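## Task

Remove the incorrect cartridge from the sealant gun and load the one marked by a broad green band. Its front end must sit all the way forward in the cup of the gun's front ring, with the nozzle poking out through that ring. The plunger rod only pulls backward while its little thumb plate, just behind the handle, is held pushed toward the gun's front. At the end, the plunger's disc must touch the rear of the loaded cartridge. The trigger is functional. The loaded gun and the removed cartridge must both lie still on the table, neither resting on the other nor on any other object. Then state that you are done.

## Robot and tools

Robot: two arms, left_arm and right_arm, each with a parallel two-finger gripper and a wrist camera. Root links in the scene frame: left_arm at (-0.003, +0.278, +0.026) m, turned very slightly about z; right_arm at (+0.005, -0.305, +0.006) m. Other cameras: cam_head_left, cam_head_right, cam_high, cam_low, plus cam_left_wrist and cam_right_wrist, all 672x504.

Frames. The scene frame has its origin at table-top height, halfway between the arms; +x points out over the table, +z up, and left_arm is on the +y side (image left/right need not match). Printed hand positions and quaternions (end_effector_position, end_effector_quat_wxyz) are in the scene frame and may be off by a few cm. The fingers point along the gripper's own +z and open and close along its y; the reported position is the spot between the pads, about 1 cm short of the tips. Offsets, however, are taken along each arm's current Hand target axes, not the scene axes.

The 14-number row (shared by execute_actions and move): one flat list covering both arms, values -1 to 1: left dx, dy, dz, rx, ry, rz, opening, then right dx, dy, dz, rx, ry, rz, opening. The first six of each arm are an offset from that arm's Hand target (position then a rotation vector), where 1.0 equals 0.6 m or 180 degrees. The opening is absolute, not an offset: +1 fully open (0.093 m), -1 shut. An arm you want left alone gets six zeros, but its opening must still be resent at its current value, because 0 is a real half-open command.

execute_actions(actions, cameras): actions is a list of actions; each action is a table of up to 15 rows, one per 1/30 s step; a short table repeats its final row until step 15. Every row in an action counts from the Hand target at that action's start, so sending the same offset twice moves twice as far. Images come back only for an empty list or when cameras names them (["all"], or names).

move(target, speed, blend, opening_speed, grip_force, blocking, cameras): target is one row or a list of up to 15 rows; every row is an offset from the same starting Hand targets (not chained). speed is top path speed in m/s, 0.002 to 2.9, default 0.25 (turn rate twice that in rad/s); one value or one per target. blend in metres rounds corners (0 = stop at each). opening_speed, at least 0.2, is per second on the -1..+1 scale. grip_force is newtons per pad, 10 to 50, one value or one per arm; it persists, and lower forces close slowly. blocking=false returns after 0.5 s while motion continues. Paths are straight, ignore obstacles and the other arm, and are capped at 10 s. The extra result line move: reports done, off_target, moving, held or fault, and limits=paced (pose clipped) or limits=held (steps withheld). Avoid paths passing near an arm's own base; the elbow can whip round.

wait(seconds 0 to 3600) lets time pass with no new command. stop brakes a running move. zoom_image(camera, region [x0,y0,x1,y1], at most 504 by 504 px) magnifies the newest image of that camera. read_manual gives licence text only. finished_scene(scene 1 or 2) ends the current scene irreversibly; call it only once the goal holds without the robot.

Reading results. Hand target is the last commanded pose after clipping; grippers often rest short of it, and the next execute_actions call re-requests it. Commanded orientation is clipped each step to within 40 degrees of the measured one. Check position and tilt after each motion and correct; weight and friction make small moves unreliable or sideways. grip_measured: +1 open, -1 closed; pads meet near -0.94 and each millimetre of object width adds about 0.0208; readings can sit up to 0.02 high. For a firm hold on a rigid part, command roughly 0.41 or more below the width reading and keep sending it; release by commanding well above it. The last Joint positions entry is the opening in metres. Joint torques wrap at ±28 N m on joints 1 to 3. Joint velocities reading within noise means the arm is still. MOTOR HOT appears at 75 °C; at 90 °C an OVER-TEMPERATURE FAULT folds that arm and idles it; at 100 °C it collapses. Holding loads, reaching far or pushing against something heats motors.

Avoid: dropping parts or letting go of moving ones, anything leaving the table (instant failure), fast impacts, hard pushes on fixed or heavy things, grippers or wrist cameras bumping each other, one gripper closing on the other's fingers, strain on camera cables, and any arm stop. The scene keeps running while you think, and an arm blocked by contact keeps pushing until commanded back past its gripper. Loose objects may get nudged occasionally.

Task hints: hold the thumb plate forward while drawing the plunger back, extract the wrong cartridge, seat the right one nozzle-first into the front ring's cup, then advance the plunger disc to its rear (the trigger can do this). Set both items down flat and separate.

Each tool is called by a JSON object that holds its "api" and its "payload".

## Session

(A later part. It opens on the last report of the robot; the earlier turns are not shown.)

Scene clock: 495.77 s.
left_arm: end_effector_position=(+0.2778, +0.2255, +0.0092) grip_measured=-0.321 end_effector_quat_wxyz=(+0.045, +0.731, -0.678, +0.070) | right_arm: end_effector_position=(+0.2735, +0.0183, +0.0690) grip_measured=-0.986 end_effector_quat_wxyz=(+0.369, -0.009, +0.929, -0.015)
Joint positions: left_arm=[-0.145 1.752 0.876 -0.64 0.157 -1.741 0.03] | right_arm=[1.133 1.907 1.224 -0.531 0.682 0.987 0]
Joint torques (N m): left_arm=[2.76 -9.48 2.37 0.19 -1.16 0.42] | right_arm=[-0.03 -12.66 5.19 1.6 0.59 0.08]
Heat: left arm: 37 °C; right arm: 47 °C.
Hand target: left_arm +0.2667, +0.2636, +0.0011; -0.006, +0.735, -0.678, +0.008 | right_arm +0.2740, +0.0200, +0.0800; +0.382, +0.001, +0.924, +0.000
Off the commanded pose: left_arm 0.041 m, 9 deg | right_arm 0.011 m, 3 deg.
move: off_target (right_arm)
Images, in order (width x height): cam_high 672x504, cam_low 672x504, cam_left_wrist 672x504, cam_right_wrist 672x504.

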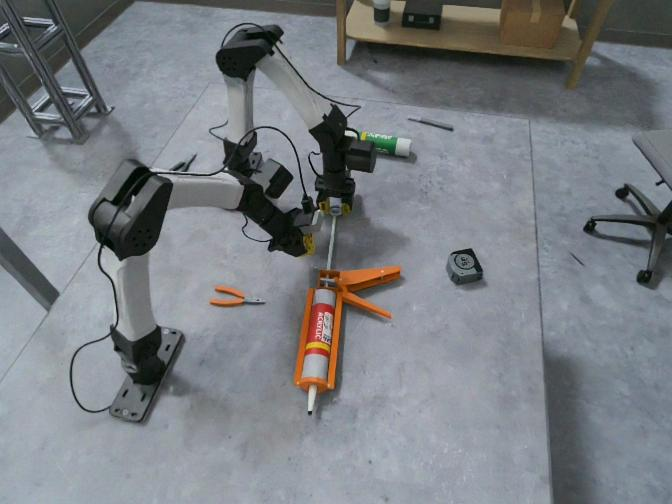

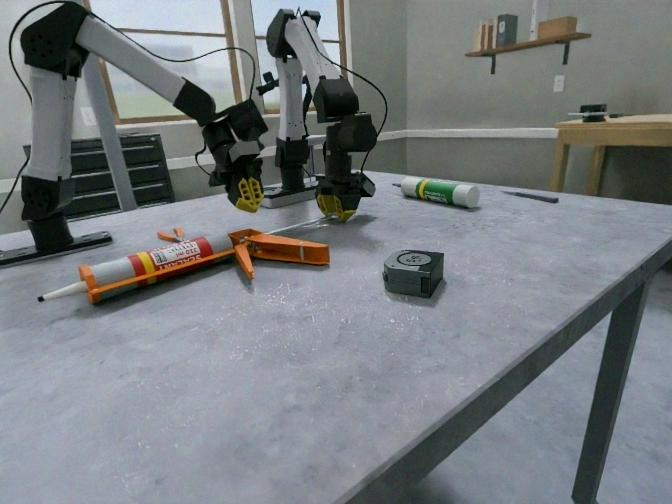

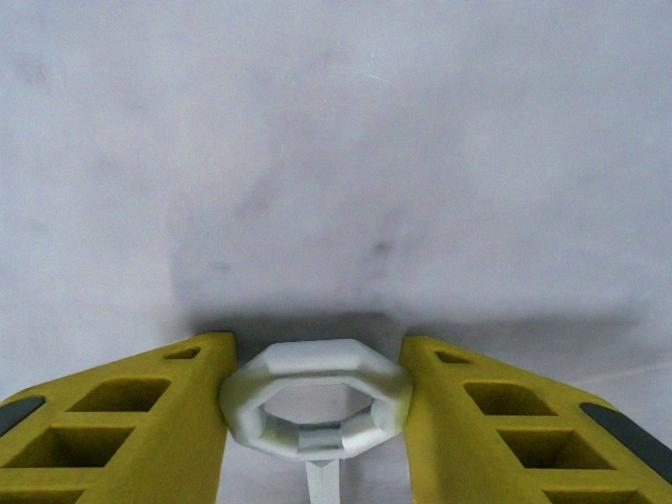

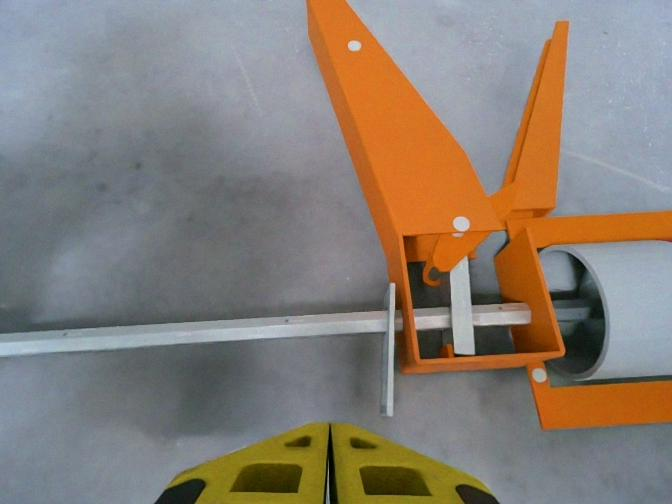

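{"api": "move", "payload": {"target": [0,0,0,0,0,0,-0.75, 0.035,0,0.064,0,0,0,-1], "speed": 0.1, "cameras": ["cam_right_wrist","cam_low"]}}

{"api": "zoom_image", "payload": {"camera": "cam_low", "region": [210, 180, 330, 280]}}

Scene clock: 510.87 s.
left_arm: end_effector_position=(+0.2778, +0.2255, +0.0092) grip_measured=-0.321 end_effector_quat_wxyz=(+0.045, +0.731, -0.678, +0.070) | right_arm: end_effector_position=(+0.2838, +0.0206, +0.0397) grip_measured=-0.986 end_effector_quat_wxyz=(+0.380, +0.001, +0.925, -0.001)
Joint positions: left_arm=[-0.145 1.752 0.876 -0.64 0.157 -1.741 0.03] | right_arm=[1.113 1.965 1.155 -0.353 0.683 0.969 0]
Joint torques (N m): left_arm=[2.71 -9.52 2.35 0.19 -1.16 0.42] | right_arm=[-1.06 -9.73 5.12 1.72 0.43 -0.13]
Heat: left arm: 39 °C; right arm: 48 °C.
Hand target: left_arm +0.2667, +0.2636, +0.0011; -0.006, +0.735, -0.678, +0.008 | right_arm +0.2863, +0.0199, +0.0380; +0.382, +0.001, +0.924, +0.000
Off the commanded pose: left_arm 0.041 m, 9 deg | right_arm 0.003 m, 0 deg.
move: done
Images, in order (width x height): cam_low 672x504, cam_right_wrist 672x504.

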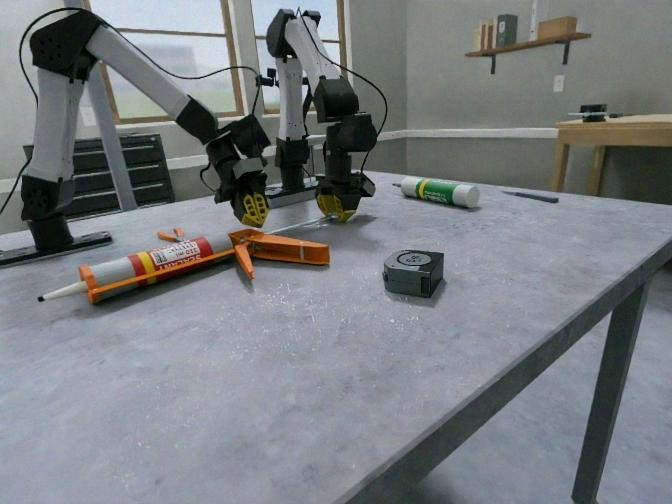

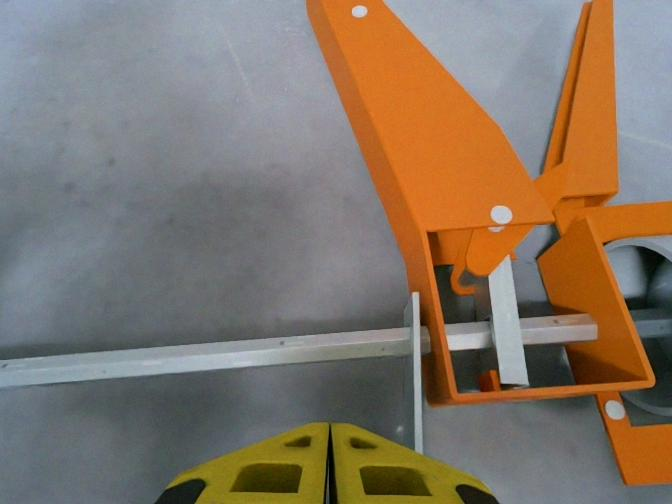

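Scaled by 4.200 from the camera's image (finer frame: 960x720).

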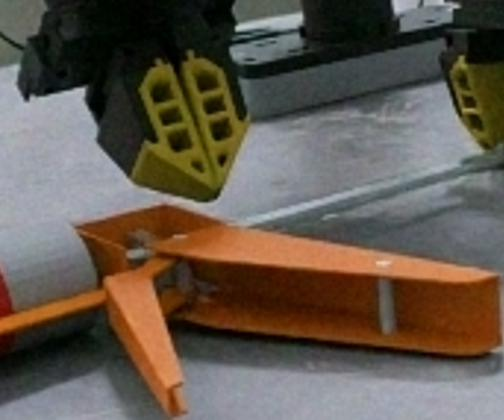

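{"api": "move", "payload": {"target": [0,0,0,0,0,0,-0.75, 0.019,0,0.019,0,0,0,-1], "speed": 0.08}}

{"api": "move", "payload": {"target": [0,0,0,0,0,0,-0.75, 0,-0.025,0,0,0,0,-1], "speed": 0.05, "cameras": ["cam_right_wrist","cam_low","cam_left_wrist"]}}

Scene clock: 520.13 s.
left_arm: end_effector_position=(+0.2778, +0.2255, +0.0092) grip_measured=-0.321 end_effector_quat_wxyz=(+0.045, +0.731, -0.678, +0.070) | right_arm: end_effector_position=(+0.2840, +0.0210, +0.0243) grip_measured=-0.986 end_effector_quat_wxyz=(+0.380, +0.001, +0.925, +0.000)
Joint positions: left_arm=[-0.145 1.752 0.876 -0.64 0.157 -1.741 0.03] | right_arm=[1.113 1.999 1.132 -0.293 0.683 0.968 0]
Joint torques (N m): left_arm=[2.7 -9.52 2.35 0.2 -1.17 0.43] | right_arm=[-0.96 -9.69 5.04 1.64 0.44 -0.12]
Heat: left arm: 39 °C; right arm: 45 °C.
Hand target: left_arm +0.2667, +0.2636, +0.0011; -0.006, +0.735, -0.678, +0.008 | right_arm +0.2864, +0.0199, +0.0220; +0.382, +0.001, +0.924, +0.000
Off the commanded pose: left_arm 0.041 m, 9 deg | right_arm 0.004 m, 0 deg.
move: done

Scene clock: 520.87 s.
left_arm: end_effector_position=(+0.2778, +0.2255, +0.0092) grip_measured=-0.321 end_effector_quat_wxyz=(+0.045, +0.731, -0.678, +0.070) | right_arm: end_effector_position=(+0.2838, +0.0181, +0.0215) grip_measured=-0.986 end_effector_quat_wxyz=(+0.385, -0.001, +0.923, +0.014)
Joint positions: left_arm=[-0.145 1.752 0.876 -0.64 0.157 -1.741 0.03] | right_arm=[1.108 1.98 1.077 -0.215 0.674 0.945 0]
Joint torques (N m): left_arm=[2.71 -9.54 2.35 0.17 -1.17 0.41] | right_arm=[-2.19 -11.82 4.03 1.32 0.41 -0.15]
Heat: left arm: 39 °C; right arm: 45 °C.
Hand target: left_arm +0.2667, +0.2636, +0.0011; -0.006, +0.735, -0.678, +0.008 | right_arm +0.2862, +0.0049, +0.0218; +0.382, +0.001, +0.924, +0.000
Off the commanded pose: left_arm 0.041 m, 9 deg | right_arm 0.013 m, 2 deg.
move: off_target (right_arm)
Images, in order (width x height): cam_low 672x504, cam_left_wrist 672x504, cam_right_wrist 672x504.

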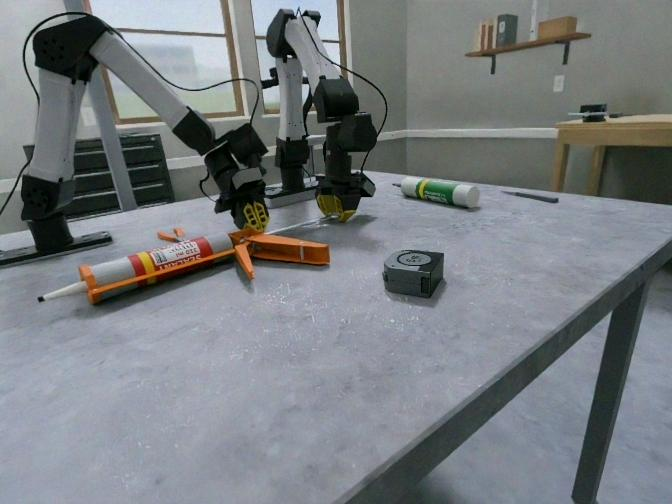

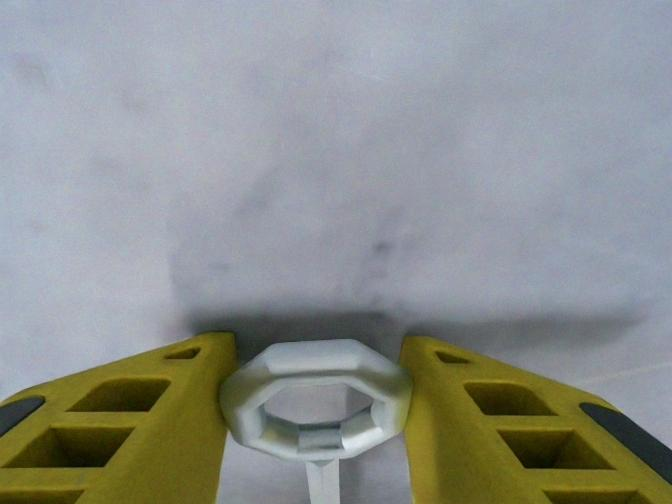

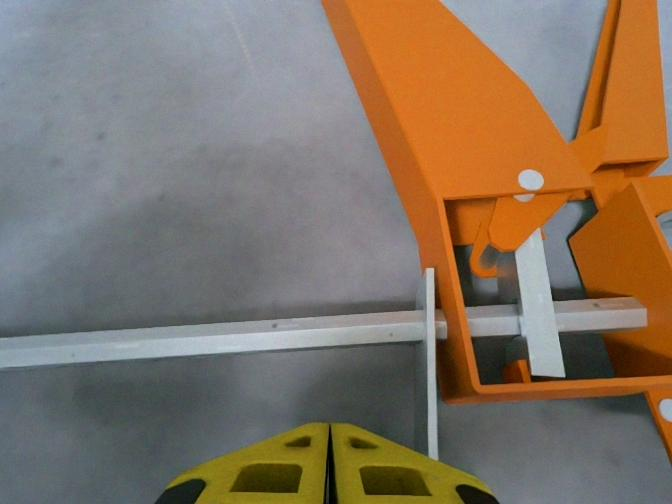

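{"api": "move", "payload": {"target": [0,0,0,0,0,0,-0.75, 0,-0.05,0,0,0,0,-1], "speed": 0.08, "cameras": ["cam_right_wrist","cam_high","cam_left_wrist"]}}

Scene clock: 526.80 s.
left_arm: end_effector_position=(+0.2778, +0.2255, +0.0092) grip_measured=-0.321 end_effector_quat_wxyz=(+0.045, +0.731, -0.678, +0.070) | right_arm: end_effector_position=(+0.2791, +0.0089, +0.0261) grip_measured=-0.986 end_effector_quat_wxyz=(+0.379, -0.009, +0.924, +0.053)
Joint positions: left_arm=[-0.145 1.752 0.876 -0.64 0.157 -1.741 0.03] | right_arm=[1.086 1.892 0.957 -0.101 0.607 0.896 0]
Joint torques (N m): left_arm=[2.67 -9.51 2.35 0.2 -1.17 0.42] | right_arm=[-4.05 -10.69 3.48 1.04 0.85 -0.14]
Heat: left arm: 40 °C; right arm: 46 °C.
Hand target: left_arm +0.2667, +0.2636, +0.0011; -0.006, +0.735, -0.678, +0.008 | right_arm +0.2862, -0.0250, +0.0219; +0.382, +0.001, +0.924, +0.000
Off the commanded pose: left_arm 0.041 m, 9 deg | right_arm 0.035 m, 6 deg.
move: off_target (right_arm)
Images, in order (width x height): cam_high 672x504, cam_left_wrist 672x504, cam_right_wrist 672x504.

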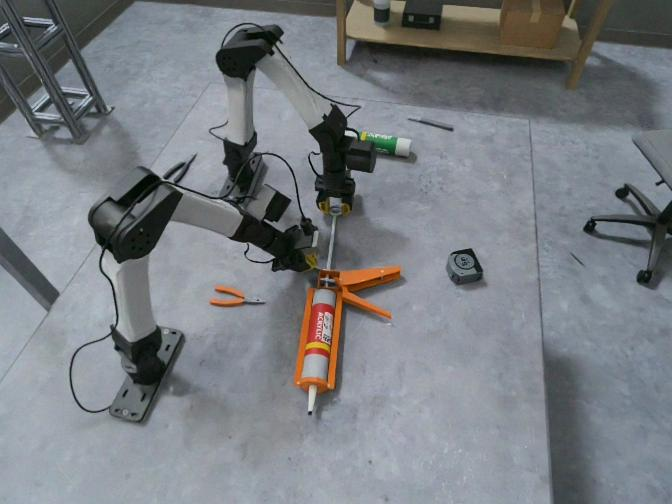

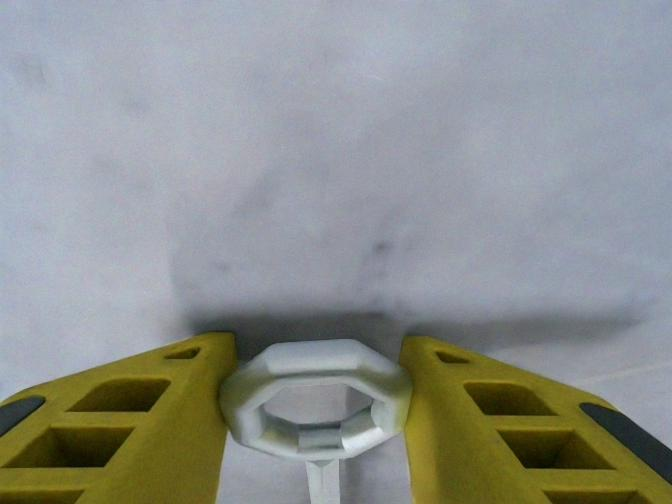

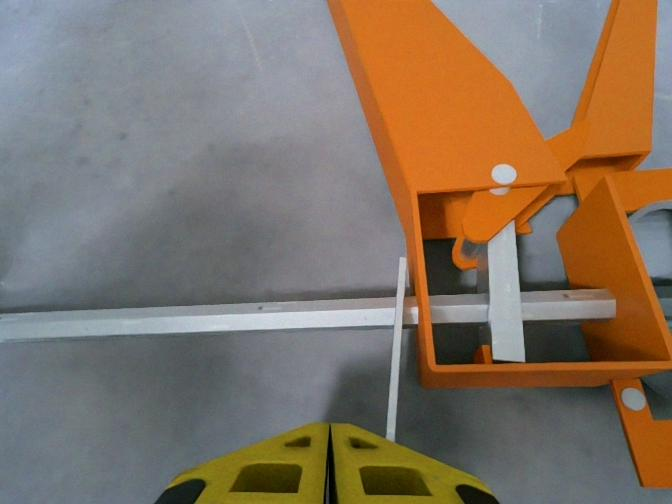

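{"api": "zoom_image", "payload": {"camera": "cam_high", "region": [250, 190, 370, 300]}}

{"api": "execute_actions", "payload": {"actions": []}}

{"api": "zoom_image", "payload": {"camera": "cam_low", "region": [200, 160, 350, 280]}}

{"api": "zoom_image", "payload": {"camera": "cam_head_left", "region": [170, 180, 330, 320]}}

{"api": "zoom_image", "payload": {"camera": "cam_head_right", "region": [170, 180, 330, 320]}}

Scaled by 4.200 from the camera's image (finer frame: 960x720).

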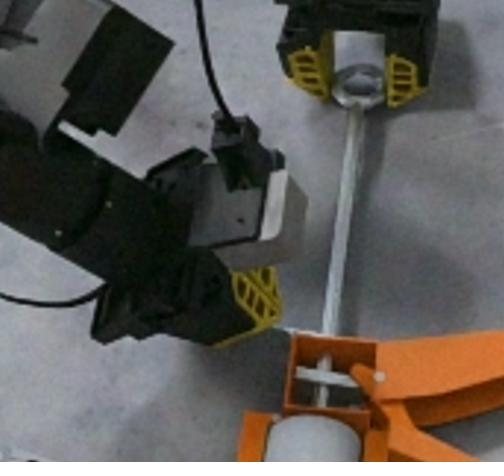

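Scene clock: 539.37 s.
left_arm: end_effector_position=(+0.2778, +0.2255, +0.0092) grip_measured=-0.321 end_effector_quat_wxyz=(+0.045, +0.731, -0.678, +0.070) | right_arm: end_effector_position=(+0.2791, +0.0089, +0.0261) grip_measured=-0.986 end_effector_quat_wxyz=(+0.379, -0.009, +0.924, +0.053)
Joint positions: left_arm=[-0.145 1.752 0.876 -0.64 0.157 -1.741 0.03] | right_arm=[1.086 1.892 0.957 -0.101 0.607 0.896 0]
Joint velocities: within noise
Joint torques (N m): left_arm=[2.67 -9.5 2.35 0.2 -1.16 0.41] | right_arm=[-4 -10.61 3.41 1.04 0.86 -0.11]
Heat: left arm: 40 °C; right arm: 44 °C.
Hand target: left_arm +0.2667, +0.2636, +0.0011; -0.006, +0.735, -0.678, +0.008 | right_arm +0.2862, -0.0250, +0.0219; +0.382, +0.001, +0.924, +0.000
Tool commands: left_gripper/opening=-0.75 right_gripper/opening=-1.0
Off the commanded pose: left_arm 0.041 m, 9 deg | right_arm 0.035 m, 6 deg.

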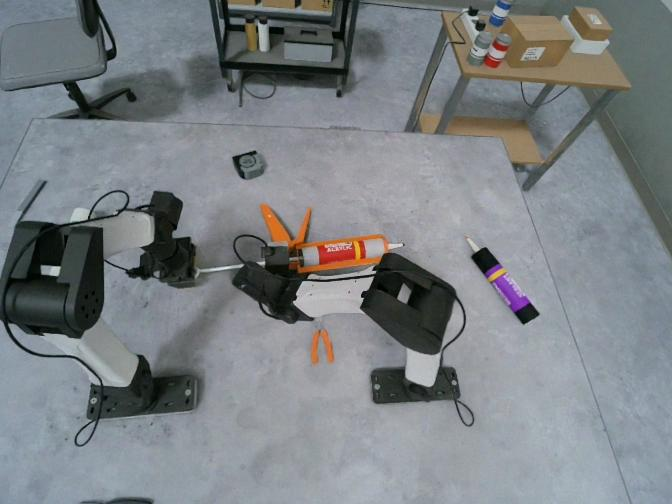

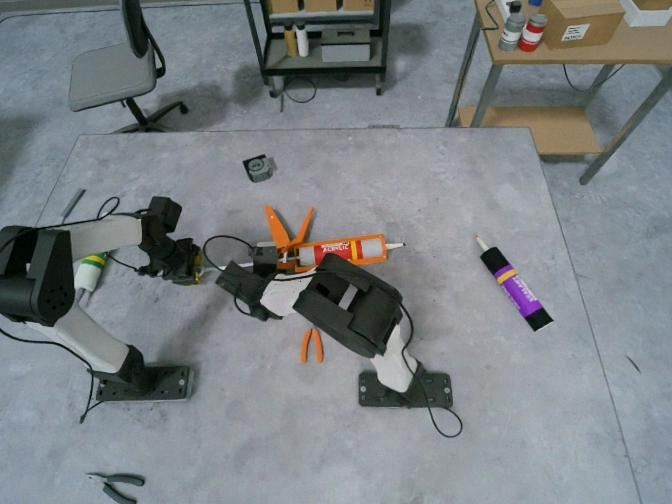

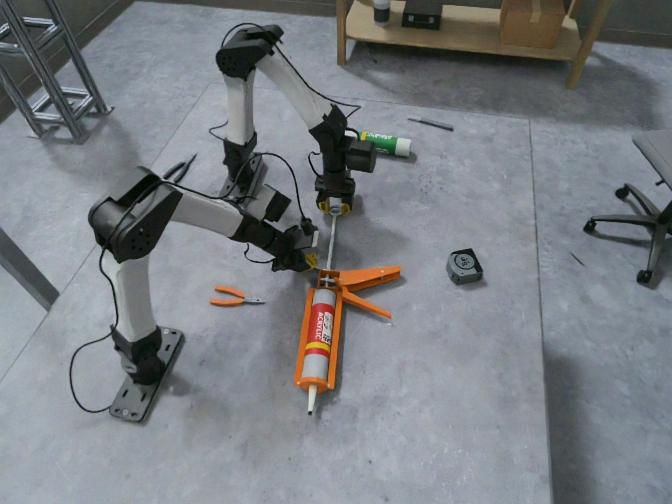

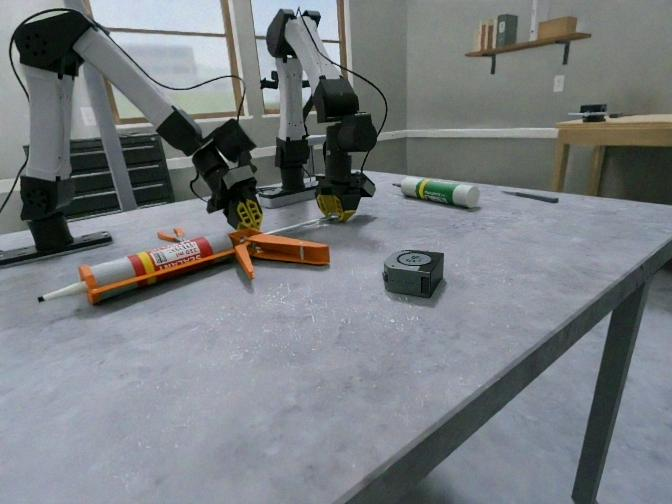

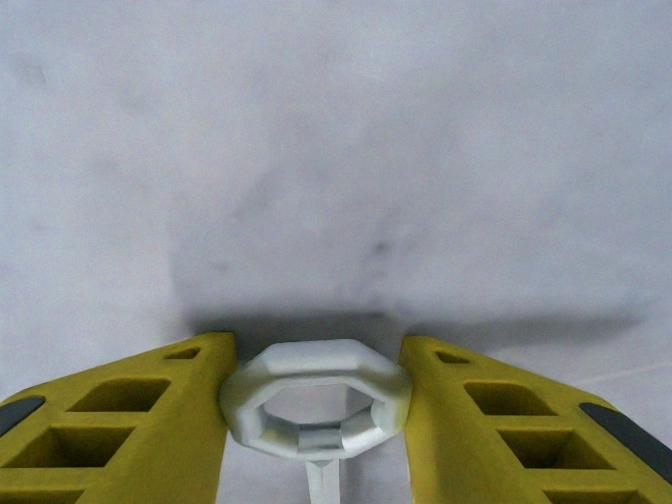

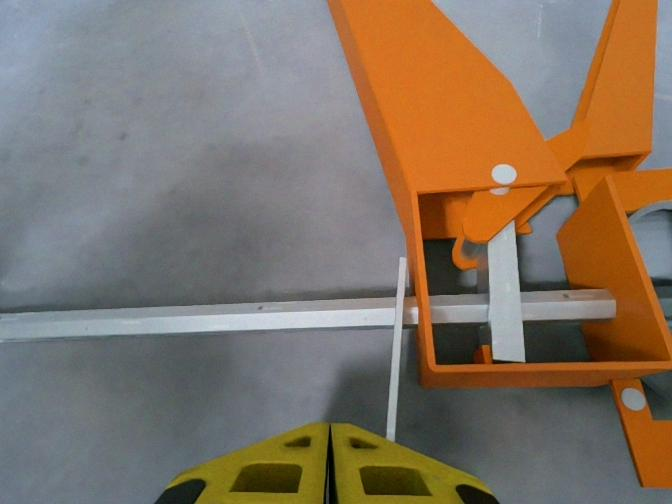

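Scaled by 3.360 from the camera's image (finer frame: 960x720).

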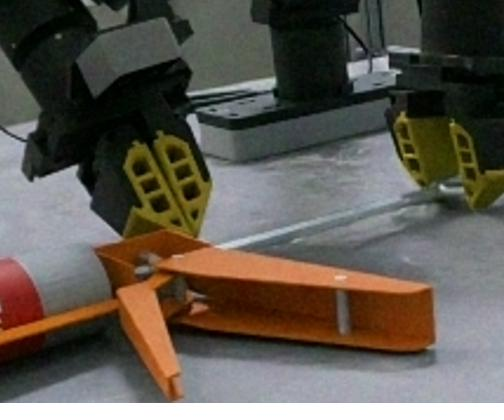

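Scaled by 3.150 from the camera's image (finer frame: 960x720).

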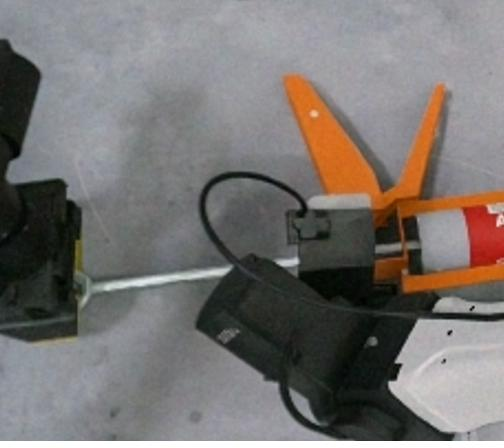

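Scaled by 3.150 from the camera's image (finer frame: 960x720).

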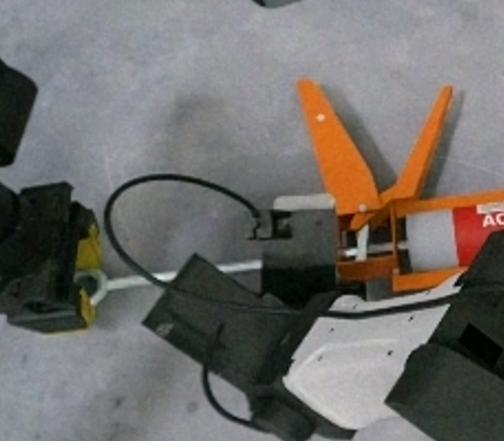

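{"api": "zoom_image", "payload": {"camera": "cam_right_wrist", "region": [300, 180, 500, 504]}}

Scaled by 1.556 from the camera's image (finer frame: 960x720).

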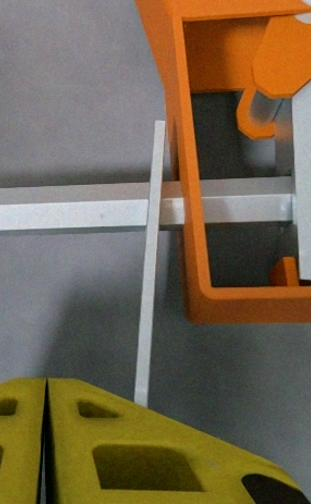

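{"api": "move", "payload": {"target": [[0,0,0,0,0,0,-0.75, -0.014,0.083,-0.028,0,0,0,-1],[0,0,0,0,0,0,-0.75, -0.034,0.083,-0.0365,0,0.25,0,-1],[0,0,0,0,0,0,-0.75, 0.006,0.083,0.0035,0,0.25,0,-1]], "speed": 0.12, "cameras": ["cam_right_wrist","cam_high","cam_left_wrist"]}}

Scene clock: 607.90 s.
left_arm: end_effector_position=(+0.2778, +0.2255, +0.0092) grip_measured=-0.321 end_effector_quat_wxyz=(+0.045, +0.731, -0.678, +0.070) | right_arm: end_effector_position=(+0.2832, +0.0242, +0.0205) grip_measured=-0.986 end_effector_quat_wxyz=(+0.000, +0.004, +1.000, -0.005)
Joint positions: left_arm=[-0.145 1.752 0.876 -0.64 0.157 -1.741 0.03] | right_arm=[0.871 2.26 1.777 -1.095 0.006 0.878 0]
Joint torques (N m): left_arm=[2.67 -9.52 2.36 0.2 -1.16 0.41] | right_arm=[-0.92 -12.27 5.3 0.71 -0.07 -0.17]
Heat: left arm: 40 °C; right arm: 42 °C.
Hand target: left_arm +0.2667, +0.2636, +0.0011; -0.006, +0.735, -0.678, +0.008 | right_arm +0.2852, +0.0248, +0.0179; +0.000, +0.001, +1.000, +0.000
Off the commanded pose: left_arm 0.041 m, 9 deg | right_arm 0.003 m, 1 deg.
move: done
Images, in order (width x height): cam_high 672x504, cam_left_wrist 672x504, cam_right_wrist 672x504.

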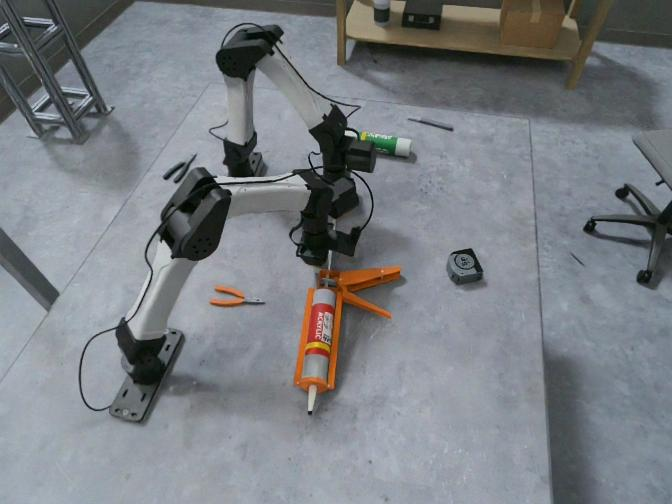

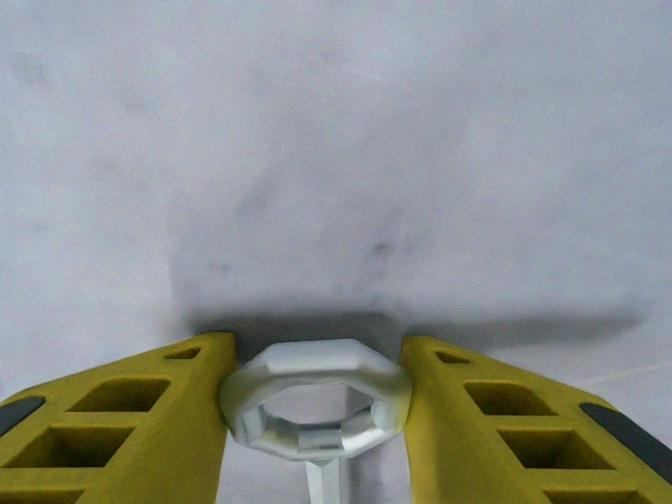

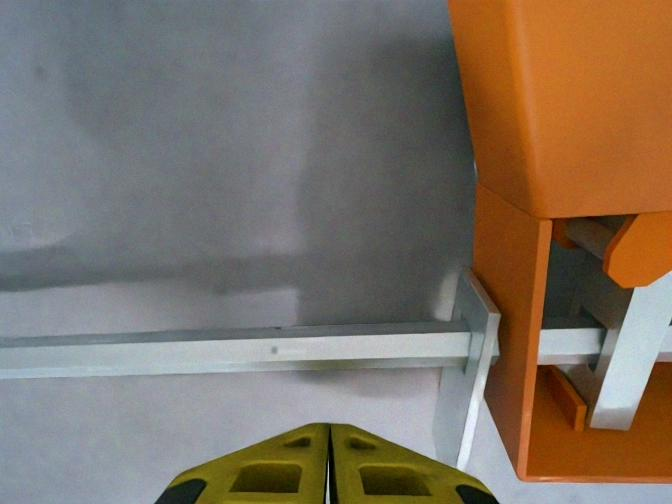

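{"api": "move", "payload": {"target": [0,0,0,0,0,0,-0.75, 0,-0.06,0,0,0,0,-1], "speed": 0.08, "cameras": ["cam_right_wrist"]}}

{"api": "move", "payload": {"target": [0,0,0,0,0,0,-0.75, 0,-0.05,0,0,0,0,-1], "speed": 0.08, "cameras": ["cam_right_wrist"]}}

Scene clock: 613.40 s.
left_arm: end_effector_position=(+0.2779, +0.2256, +0.0093) grip_measured=-0.321 end_effector_quat_wxyz=(+0.045, +0.730, -0.678, +0.070) | right_arm: end_effector_position=(+0.2830, +0.0203, +0.0194) grip_measured=-0.986 end_effector_quat_wxyz=(+0.003, -0.010, +0.999, +0.044)
Joint positions: left_arm=[-0.145 1.751 0.876 -0.64 0.157 -1.74 0.03] | right_arm=[0.841 2.177 1.632 -0.957 -0.056 0.823 0]
Joint torques (N m): left_arm=[2.7 -9.44 2.35 0.19 -1.16 0.41] | right_arm=[-3.33 -13.59 3.75 0.11 0.53 -0.2]
Heat: left arm: 40 °C; right arm: 43 °C.
Hand target: left_arm +0.2667, +0.2637, +0.0011; -0.007, +0.735, -0.678, +0.008 | right_arm +0.2851, -0.0112, +0.0178; +0.000, +0.001, +1.000, +0.000
Off the commanded pose: left_arm 0.041 m, 9 deg | right_arm 0.032 m, 5 deg.
move: off_target (right_arm)

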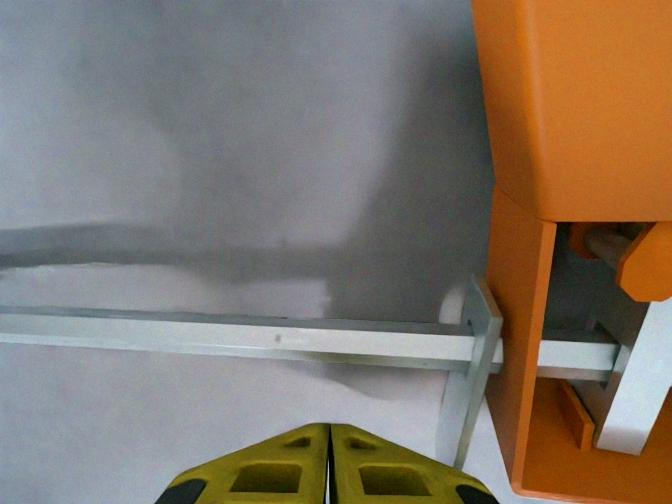

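Scene clock: 614.37 s.
left_arm: end_effector_position=(+0.2779, +0.2256, +0.0093) grip_measured=-0.321 end_effector_quat_wxyz=(+0.045, +0.730, -0.678, +0.070) | right_arm: end_effector_position=(+0.2861, +0.0062, +0.0283) grip_measured=-0.986 end_effector_quat_wxyz=(+0.009, -0.017, +0.997, +0.077)
Joint positions: left_arm=[-0.145 1.751 0.876 -0.64 0.157 -1.74 0.03] | right_arm=[0.798 2.089 1.522 -0.883 -0.095 0.77 0]
Joint torques (N m): left_arm=[2.76 -9.48 2.33 0.2 -1.16 0.4] | right_arm=[-4.04 -11.75 3.17 -0.14 0.89 -0.18]
Heat: left arm: 40 °C; right arm: 43 °C.
Hand target: left_arm +0.2667, +0.2637, +0.0011; -0.007, +0.735, -0.678, +0.008 | right_arm +0.2851, -0.0412, +0.0178; +0.000, +0.001, +1.000, +0.000
Off the commanded pose: left_arm 0.041 m, 9 deg | right_arm 0.049 m, 9 deg.
move: off_target (right_arm)

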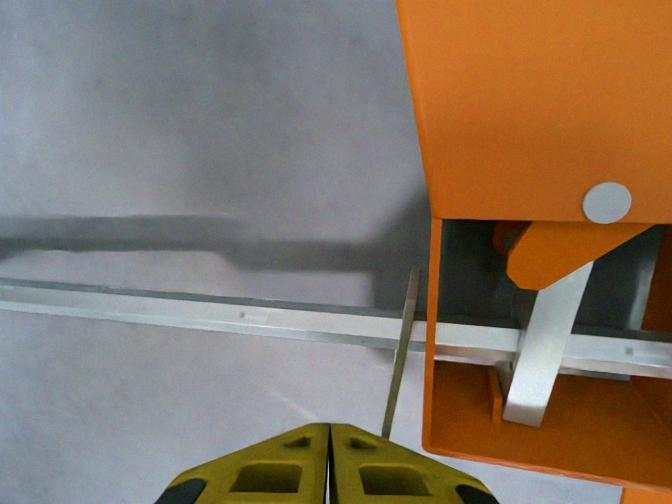

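{"api": "move", "payload": {"target": [0,0,0,0,0,0,-0.75, 0,0,-0.017,0,0,0,-1], "speed": 0.08, "cameras": ["cam_right_wrist"]}}

{"api": "move", "payload": {"target": [0,0,0,0,0,0,-0.75, 0,-0.05,0,0,0,0,-1], "speed": 0.08, "cameras": ["cam_right_wrist","cam_left_wrist"]}}

Scene clock: 628.47 s.
left_arm: end_effector_position=(+0.2779, +0.2256, +0.0093) grip_measured=-0.321 end_effector_quat_wxyz=(+0.045, +0.730, -0.678, +0.070) | right_arm: end_effector_position=(+0.2870, +0.0025, +0.0312) grip_measured=-0.986 end_effector_quat_wxyz=(+0.008, -0.014, +0.997, +0.075)
Joint positions: left_arm=[-0.145 1.751 0.876 -0.64 0.157 -1.74 0.03] | right_arm=[0.79 2.081 1.522 -0.895 -0.095 0.768 0]
Joint torques (N m): left_arm=[2.67 -9.47 2.33 0.21 -1.16 0.41] | right_arm=[-3.51 -12.42 4.66 -0.37 0.87 -0.14]
Heat: left arm: 41 °C; right arm: 43 °C.
Hand target: left_arm +0.2667, +0.2637, +0.0011; -0.007, +0.735, -0.678, +0.008 | right_arm +0.2852, -0.0412, +0.0281; +0.000, +0.001, +1.000, +0.000
Off the commanded pose: left_arm 0.041 m, 9 deg | right_arm 0.044 m, 9 deg.
move: off_target (right_arm)

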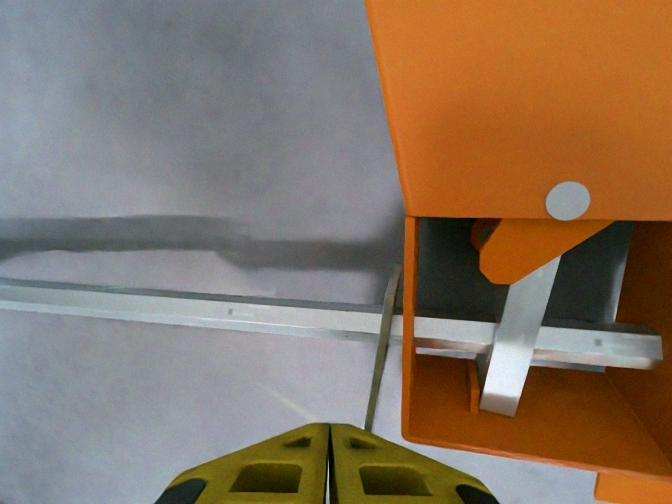

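Scene clock: 629.47 s.
left_arm: end_effector_position=(+0.2781, +0.2265, +0.0093) grip_measured=-0.321 end_effector_quat_wxyz=(+0.043, +0.730, -0.679, +0.069) | right_arm: end_effector_position=(+0.2868, -0.0515, +0.0263) grip_measured=-0.986 end_effector_quat_wxyz=(-0.003, -0.002, +1.000, +0.031)
Joint positions: left_arm=[-0.144 1.751 0.876 -0.639 0.153 -1.738 0.03] | right_arm=[0.71 2.019 1.416 -0.933 -0.051 0.707 0]
Joint torques (N m): left_arm=[2.61 -9.4 2.33 0.2 -1.14 0.38] | right_arm=[-1.83 -12.45 4.1 0.3 0.49 -0.15]
Heat: left arm: 41 °C; right arm: 43 °C.
Hand target: left_arm +0.2666, +0.2636, +0.0010; -0.006, +0.735, -0.678, +0.008 | right_arm +0.2851, -0.0713, +0.0280; +0.000, +0.001, +1.000, +0.000
Off the commanded pose: left_arm 0.040 m, 9 deg | right_arm 0.020 m, 4 deg.
move: off_target (right_arm)
Images, in order (width x height): cam_left_wrist 672x504, cam_right_wrist 672x504.

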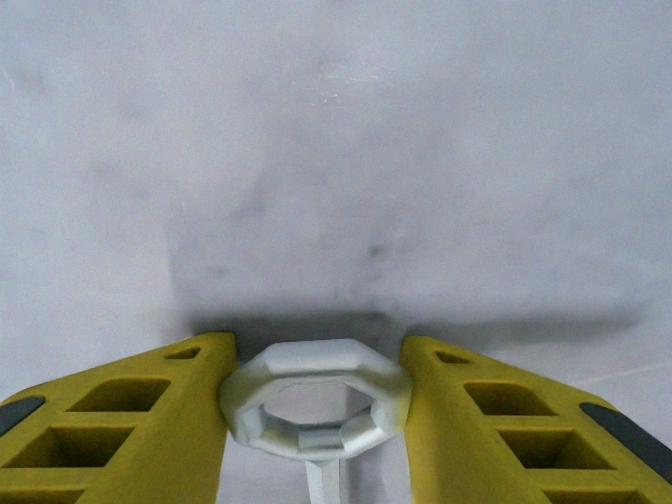

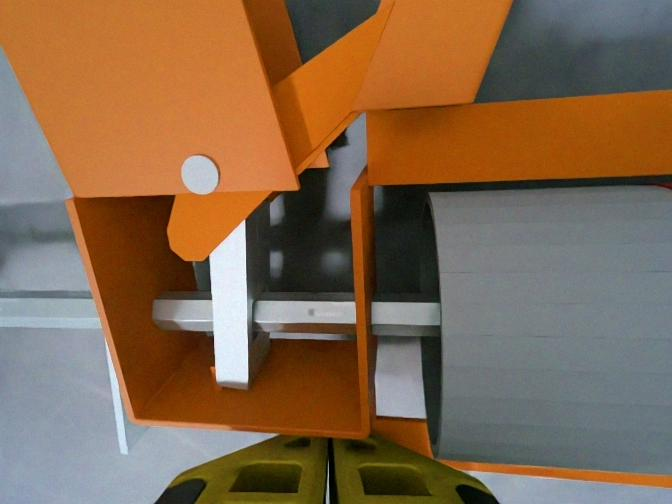

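{"api": "move", "payload": {"target": [[0,0,0,0,0,0,-0.75, 0.022,0.027,-0.012,0,0,0,-1],[0,0,0,0,0,0,-0.75, 0.022,0.168,-0.037,0,0,0,-1],[0,0,0,0,0,0,-0.75, -0.033,0.168,-0.037,0,0,0,-1],[0,0,0,0,0,0,-0.75, -0.033,0.168,-0.0067,0,0,0,-1]], "speed": 0.15, "cameras": ["cam_right_wrist","cam_low","cam_high"]}}

{"api": "zoom_image", "payload": {"camera": "cam_low", "region": [200, 160, 350, 280]}}

Scene clock: 679.17 s.
left_arm: end_effector_position=(+0.2782, +0.2271, +0.0092) grip_measured=-0.321 end_effector_quat_wxyz=(+0.042, +0.730, -0.679, +0.068) | right_arm: end_effector_position=(+0.3049, +0.0284, +0.0374) grip_measured=-0.986 end_effector_quat_wxyz=(-0.003, +0.008, +1.000, +0.002)
Joint positions: left_arm=[-0.144 1.751 0.876 -0.639 0.149 -1.738 0.03] | right_arm=[0.835 2.314 1.938 -1.195 -0.008 0.852 0]
Joint torques (N m): left_arm=[2.59 -9.39 2.29 0.2 -1.11 0.38] | right_arm=[-0.1 -12.44 5.23 0.68 0.07 -0.16]
Heat: left arm: 41 °C; right arm: 46 °C.
Hand target: left_arm +0.2666, +0.2636, +0.0010; -0.006, +0.735, -0.678, +0.008 | right_arm +0.3050, +0.0296, +0.0321; +0.000, +0.001, +1.000, +0.000
Off the commanded pose: left_arm 0.039 m, 9 deg | right_arm 0.005 m, 1 deg.
move: done
Images, in order (width x height): cam_high 672x504, cam_low 672x504, cam_right_wrist 672x504.

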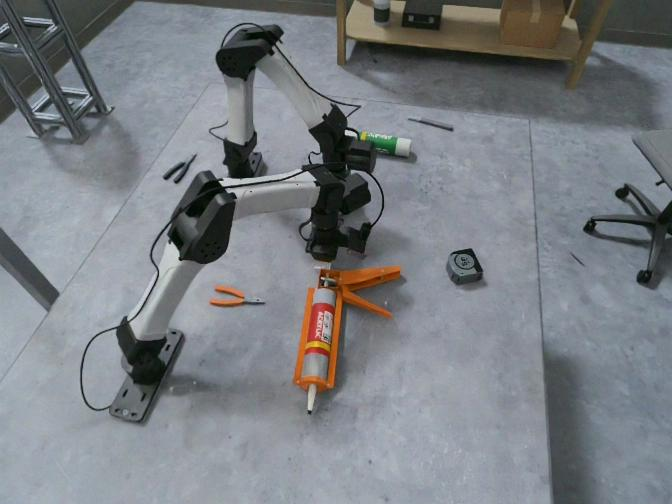

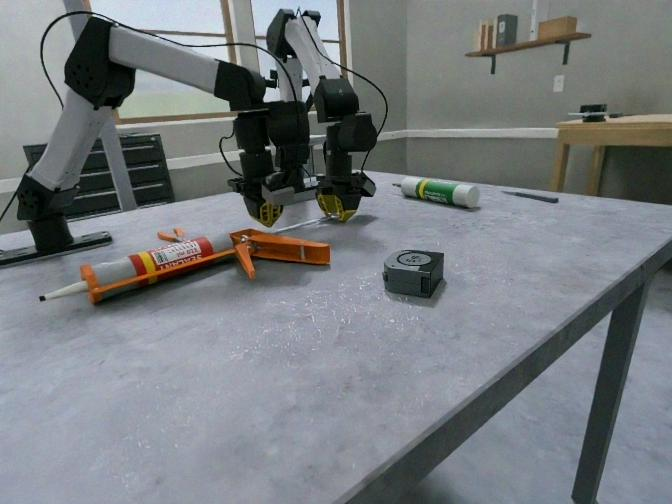

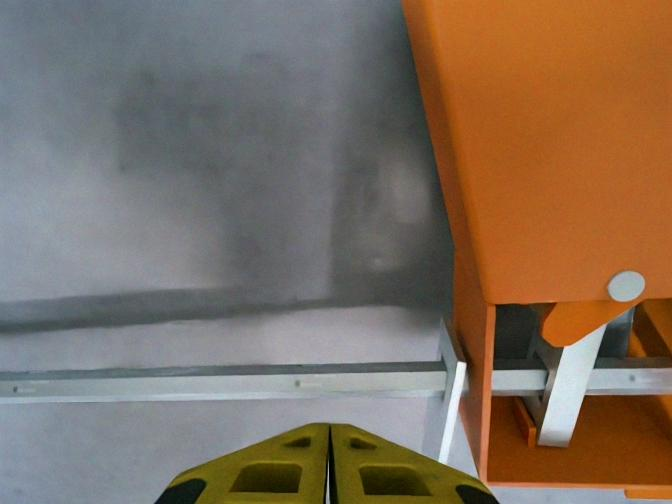

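Scaled by 3.360 from the camera's image (finer frame: 960x720).

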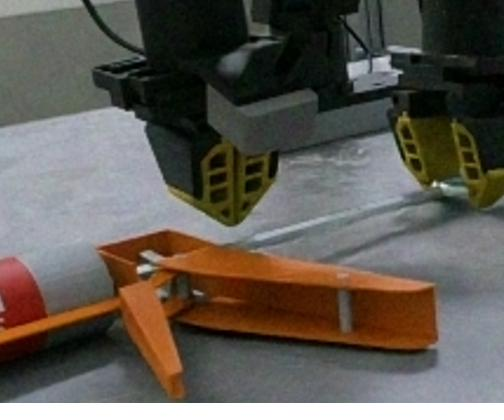

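{"api": "move", "payload": {"target": [0,0,0,0,0,0,-0.75, 0,0,0.017,0,0,0,-1], "speed": 0.08}}

{"api": "move", "payload": {"target": [0,0,0,0,0,0,-0.75, 0,-0.035,0,0,0,0,-1], "speed": 0.08, "cameras": ["cam_right_wrist","cam_left_wrist"]}}

Scene clock: 686.33 s.
left_arm: end_effector_position=(+0.2782, +0.2271, +0.0092) grip_measured=-0.321 end_effector_quat_wxyz=(+0.042, +0.730, -0.679, +0.068) | right_arm: end_effector_position=(+0.3038, +0.0272, +0.0273) grip_measured=-0.986 end_effector_quat_wxyz=(-0.006, +0.008, +1.000, +0.000)
Joint positions: left_arm=[-0.144 1.751 0.876 -0.639 0.149 -1.738 0.03] | right_arm=[0.835 2.321 1.91 -1.167 -0.008 0.852 0]
Joint torques (N m): left_arm=[2.62 -9.42 2.36 0.23 -1.11 0.38] | right_arm=[-0.18 -12.14 5.33 0.81 0.08 -0.14]
Heat: left arm: 41 °C; right arm: 45 °C.
Hand target: left_arm +0.2666, +0.2636, +0.0010; -0.006, +0.735, -0.678, +0.008 | right_arm +0.3050, +0.0295, +0.0218; -0.001, +0.001, +1.000, +0.000
Off the commanded pose: left_arm 0.039 m, 9 deg | right_arm 0.006 m, 1 deg.
move: done

Scene clock: 687.00 s.
left_arm: end_effector_position=(+0.2783, +0.2275, +0.0093) grip_measured=-0.321 end_effector_quat_wxyz=(+0.041, +0.730, -0.679, +0.068) | right_arm: end_effector_position=(+0.3001, +0.0202, +0.0205) grip_measured=-0.986 end_effector_quat_wxyz=(-0.005, -0.003, +1.000, +0.008)
Joint positions: left_arm=[-0.144 1.75 0.876 -0.639 0.149 -1.736 0.03] | right_arm=[0.827 2.28 1.812 -1.097 -0.018 0.822 0]
Joint torques (N m): left_arm=[2.54 -9.29 2.35 0.22 -1.1 0.36] | right_arm=[-2.24 -14.32 4.08 0.58 0.16 -0.17]
Heat: left arm: 41 °C; right arm: 45 °C.
Hand target: left_arm +0.2667, +0.2636, +0.0011; -0.006, +0.735, -0.678, +0.009 | right_arm +0.3049, +0.0085, +0.0218; +0.000, +0.001, +1.000, +0.000
Off the commanded pose: left_arm 0.039 m, 9 deg | right_arm 0.013 m, 1 deg.
move: off_target (right_arm)
Images, in order (width x height): cam_left_wrist 672x504, cam_right_wrist 672x504.

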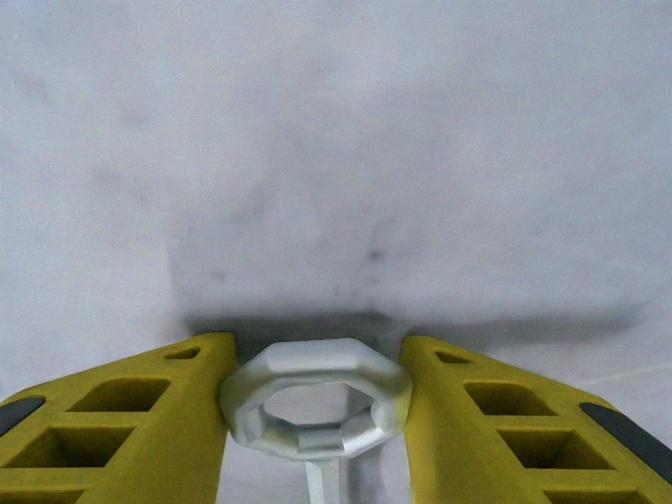

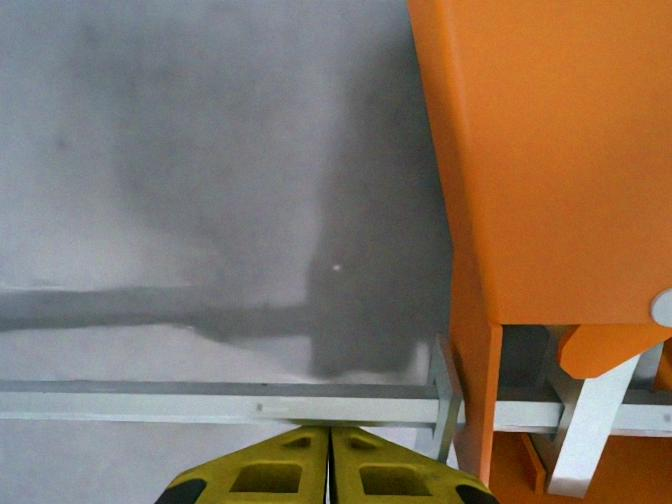

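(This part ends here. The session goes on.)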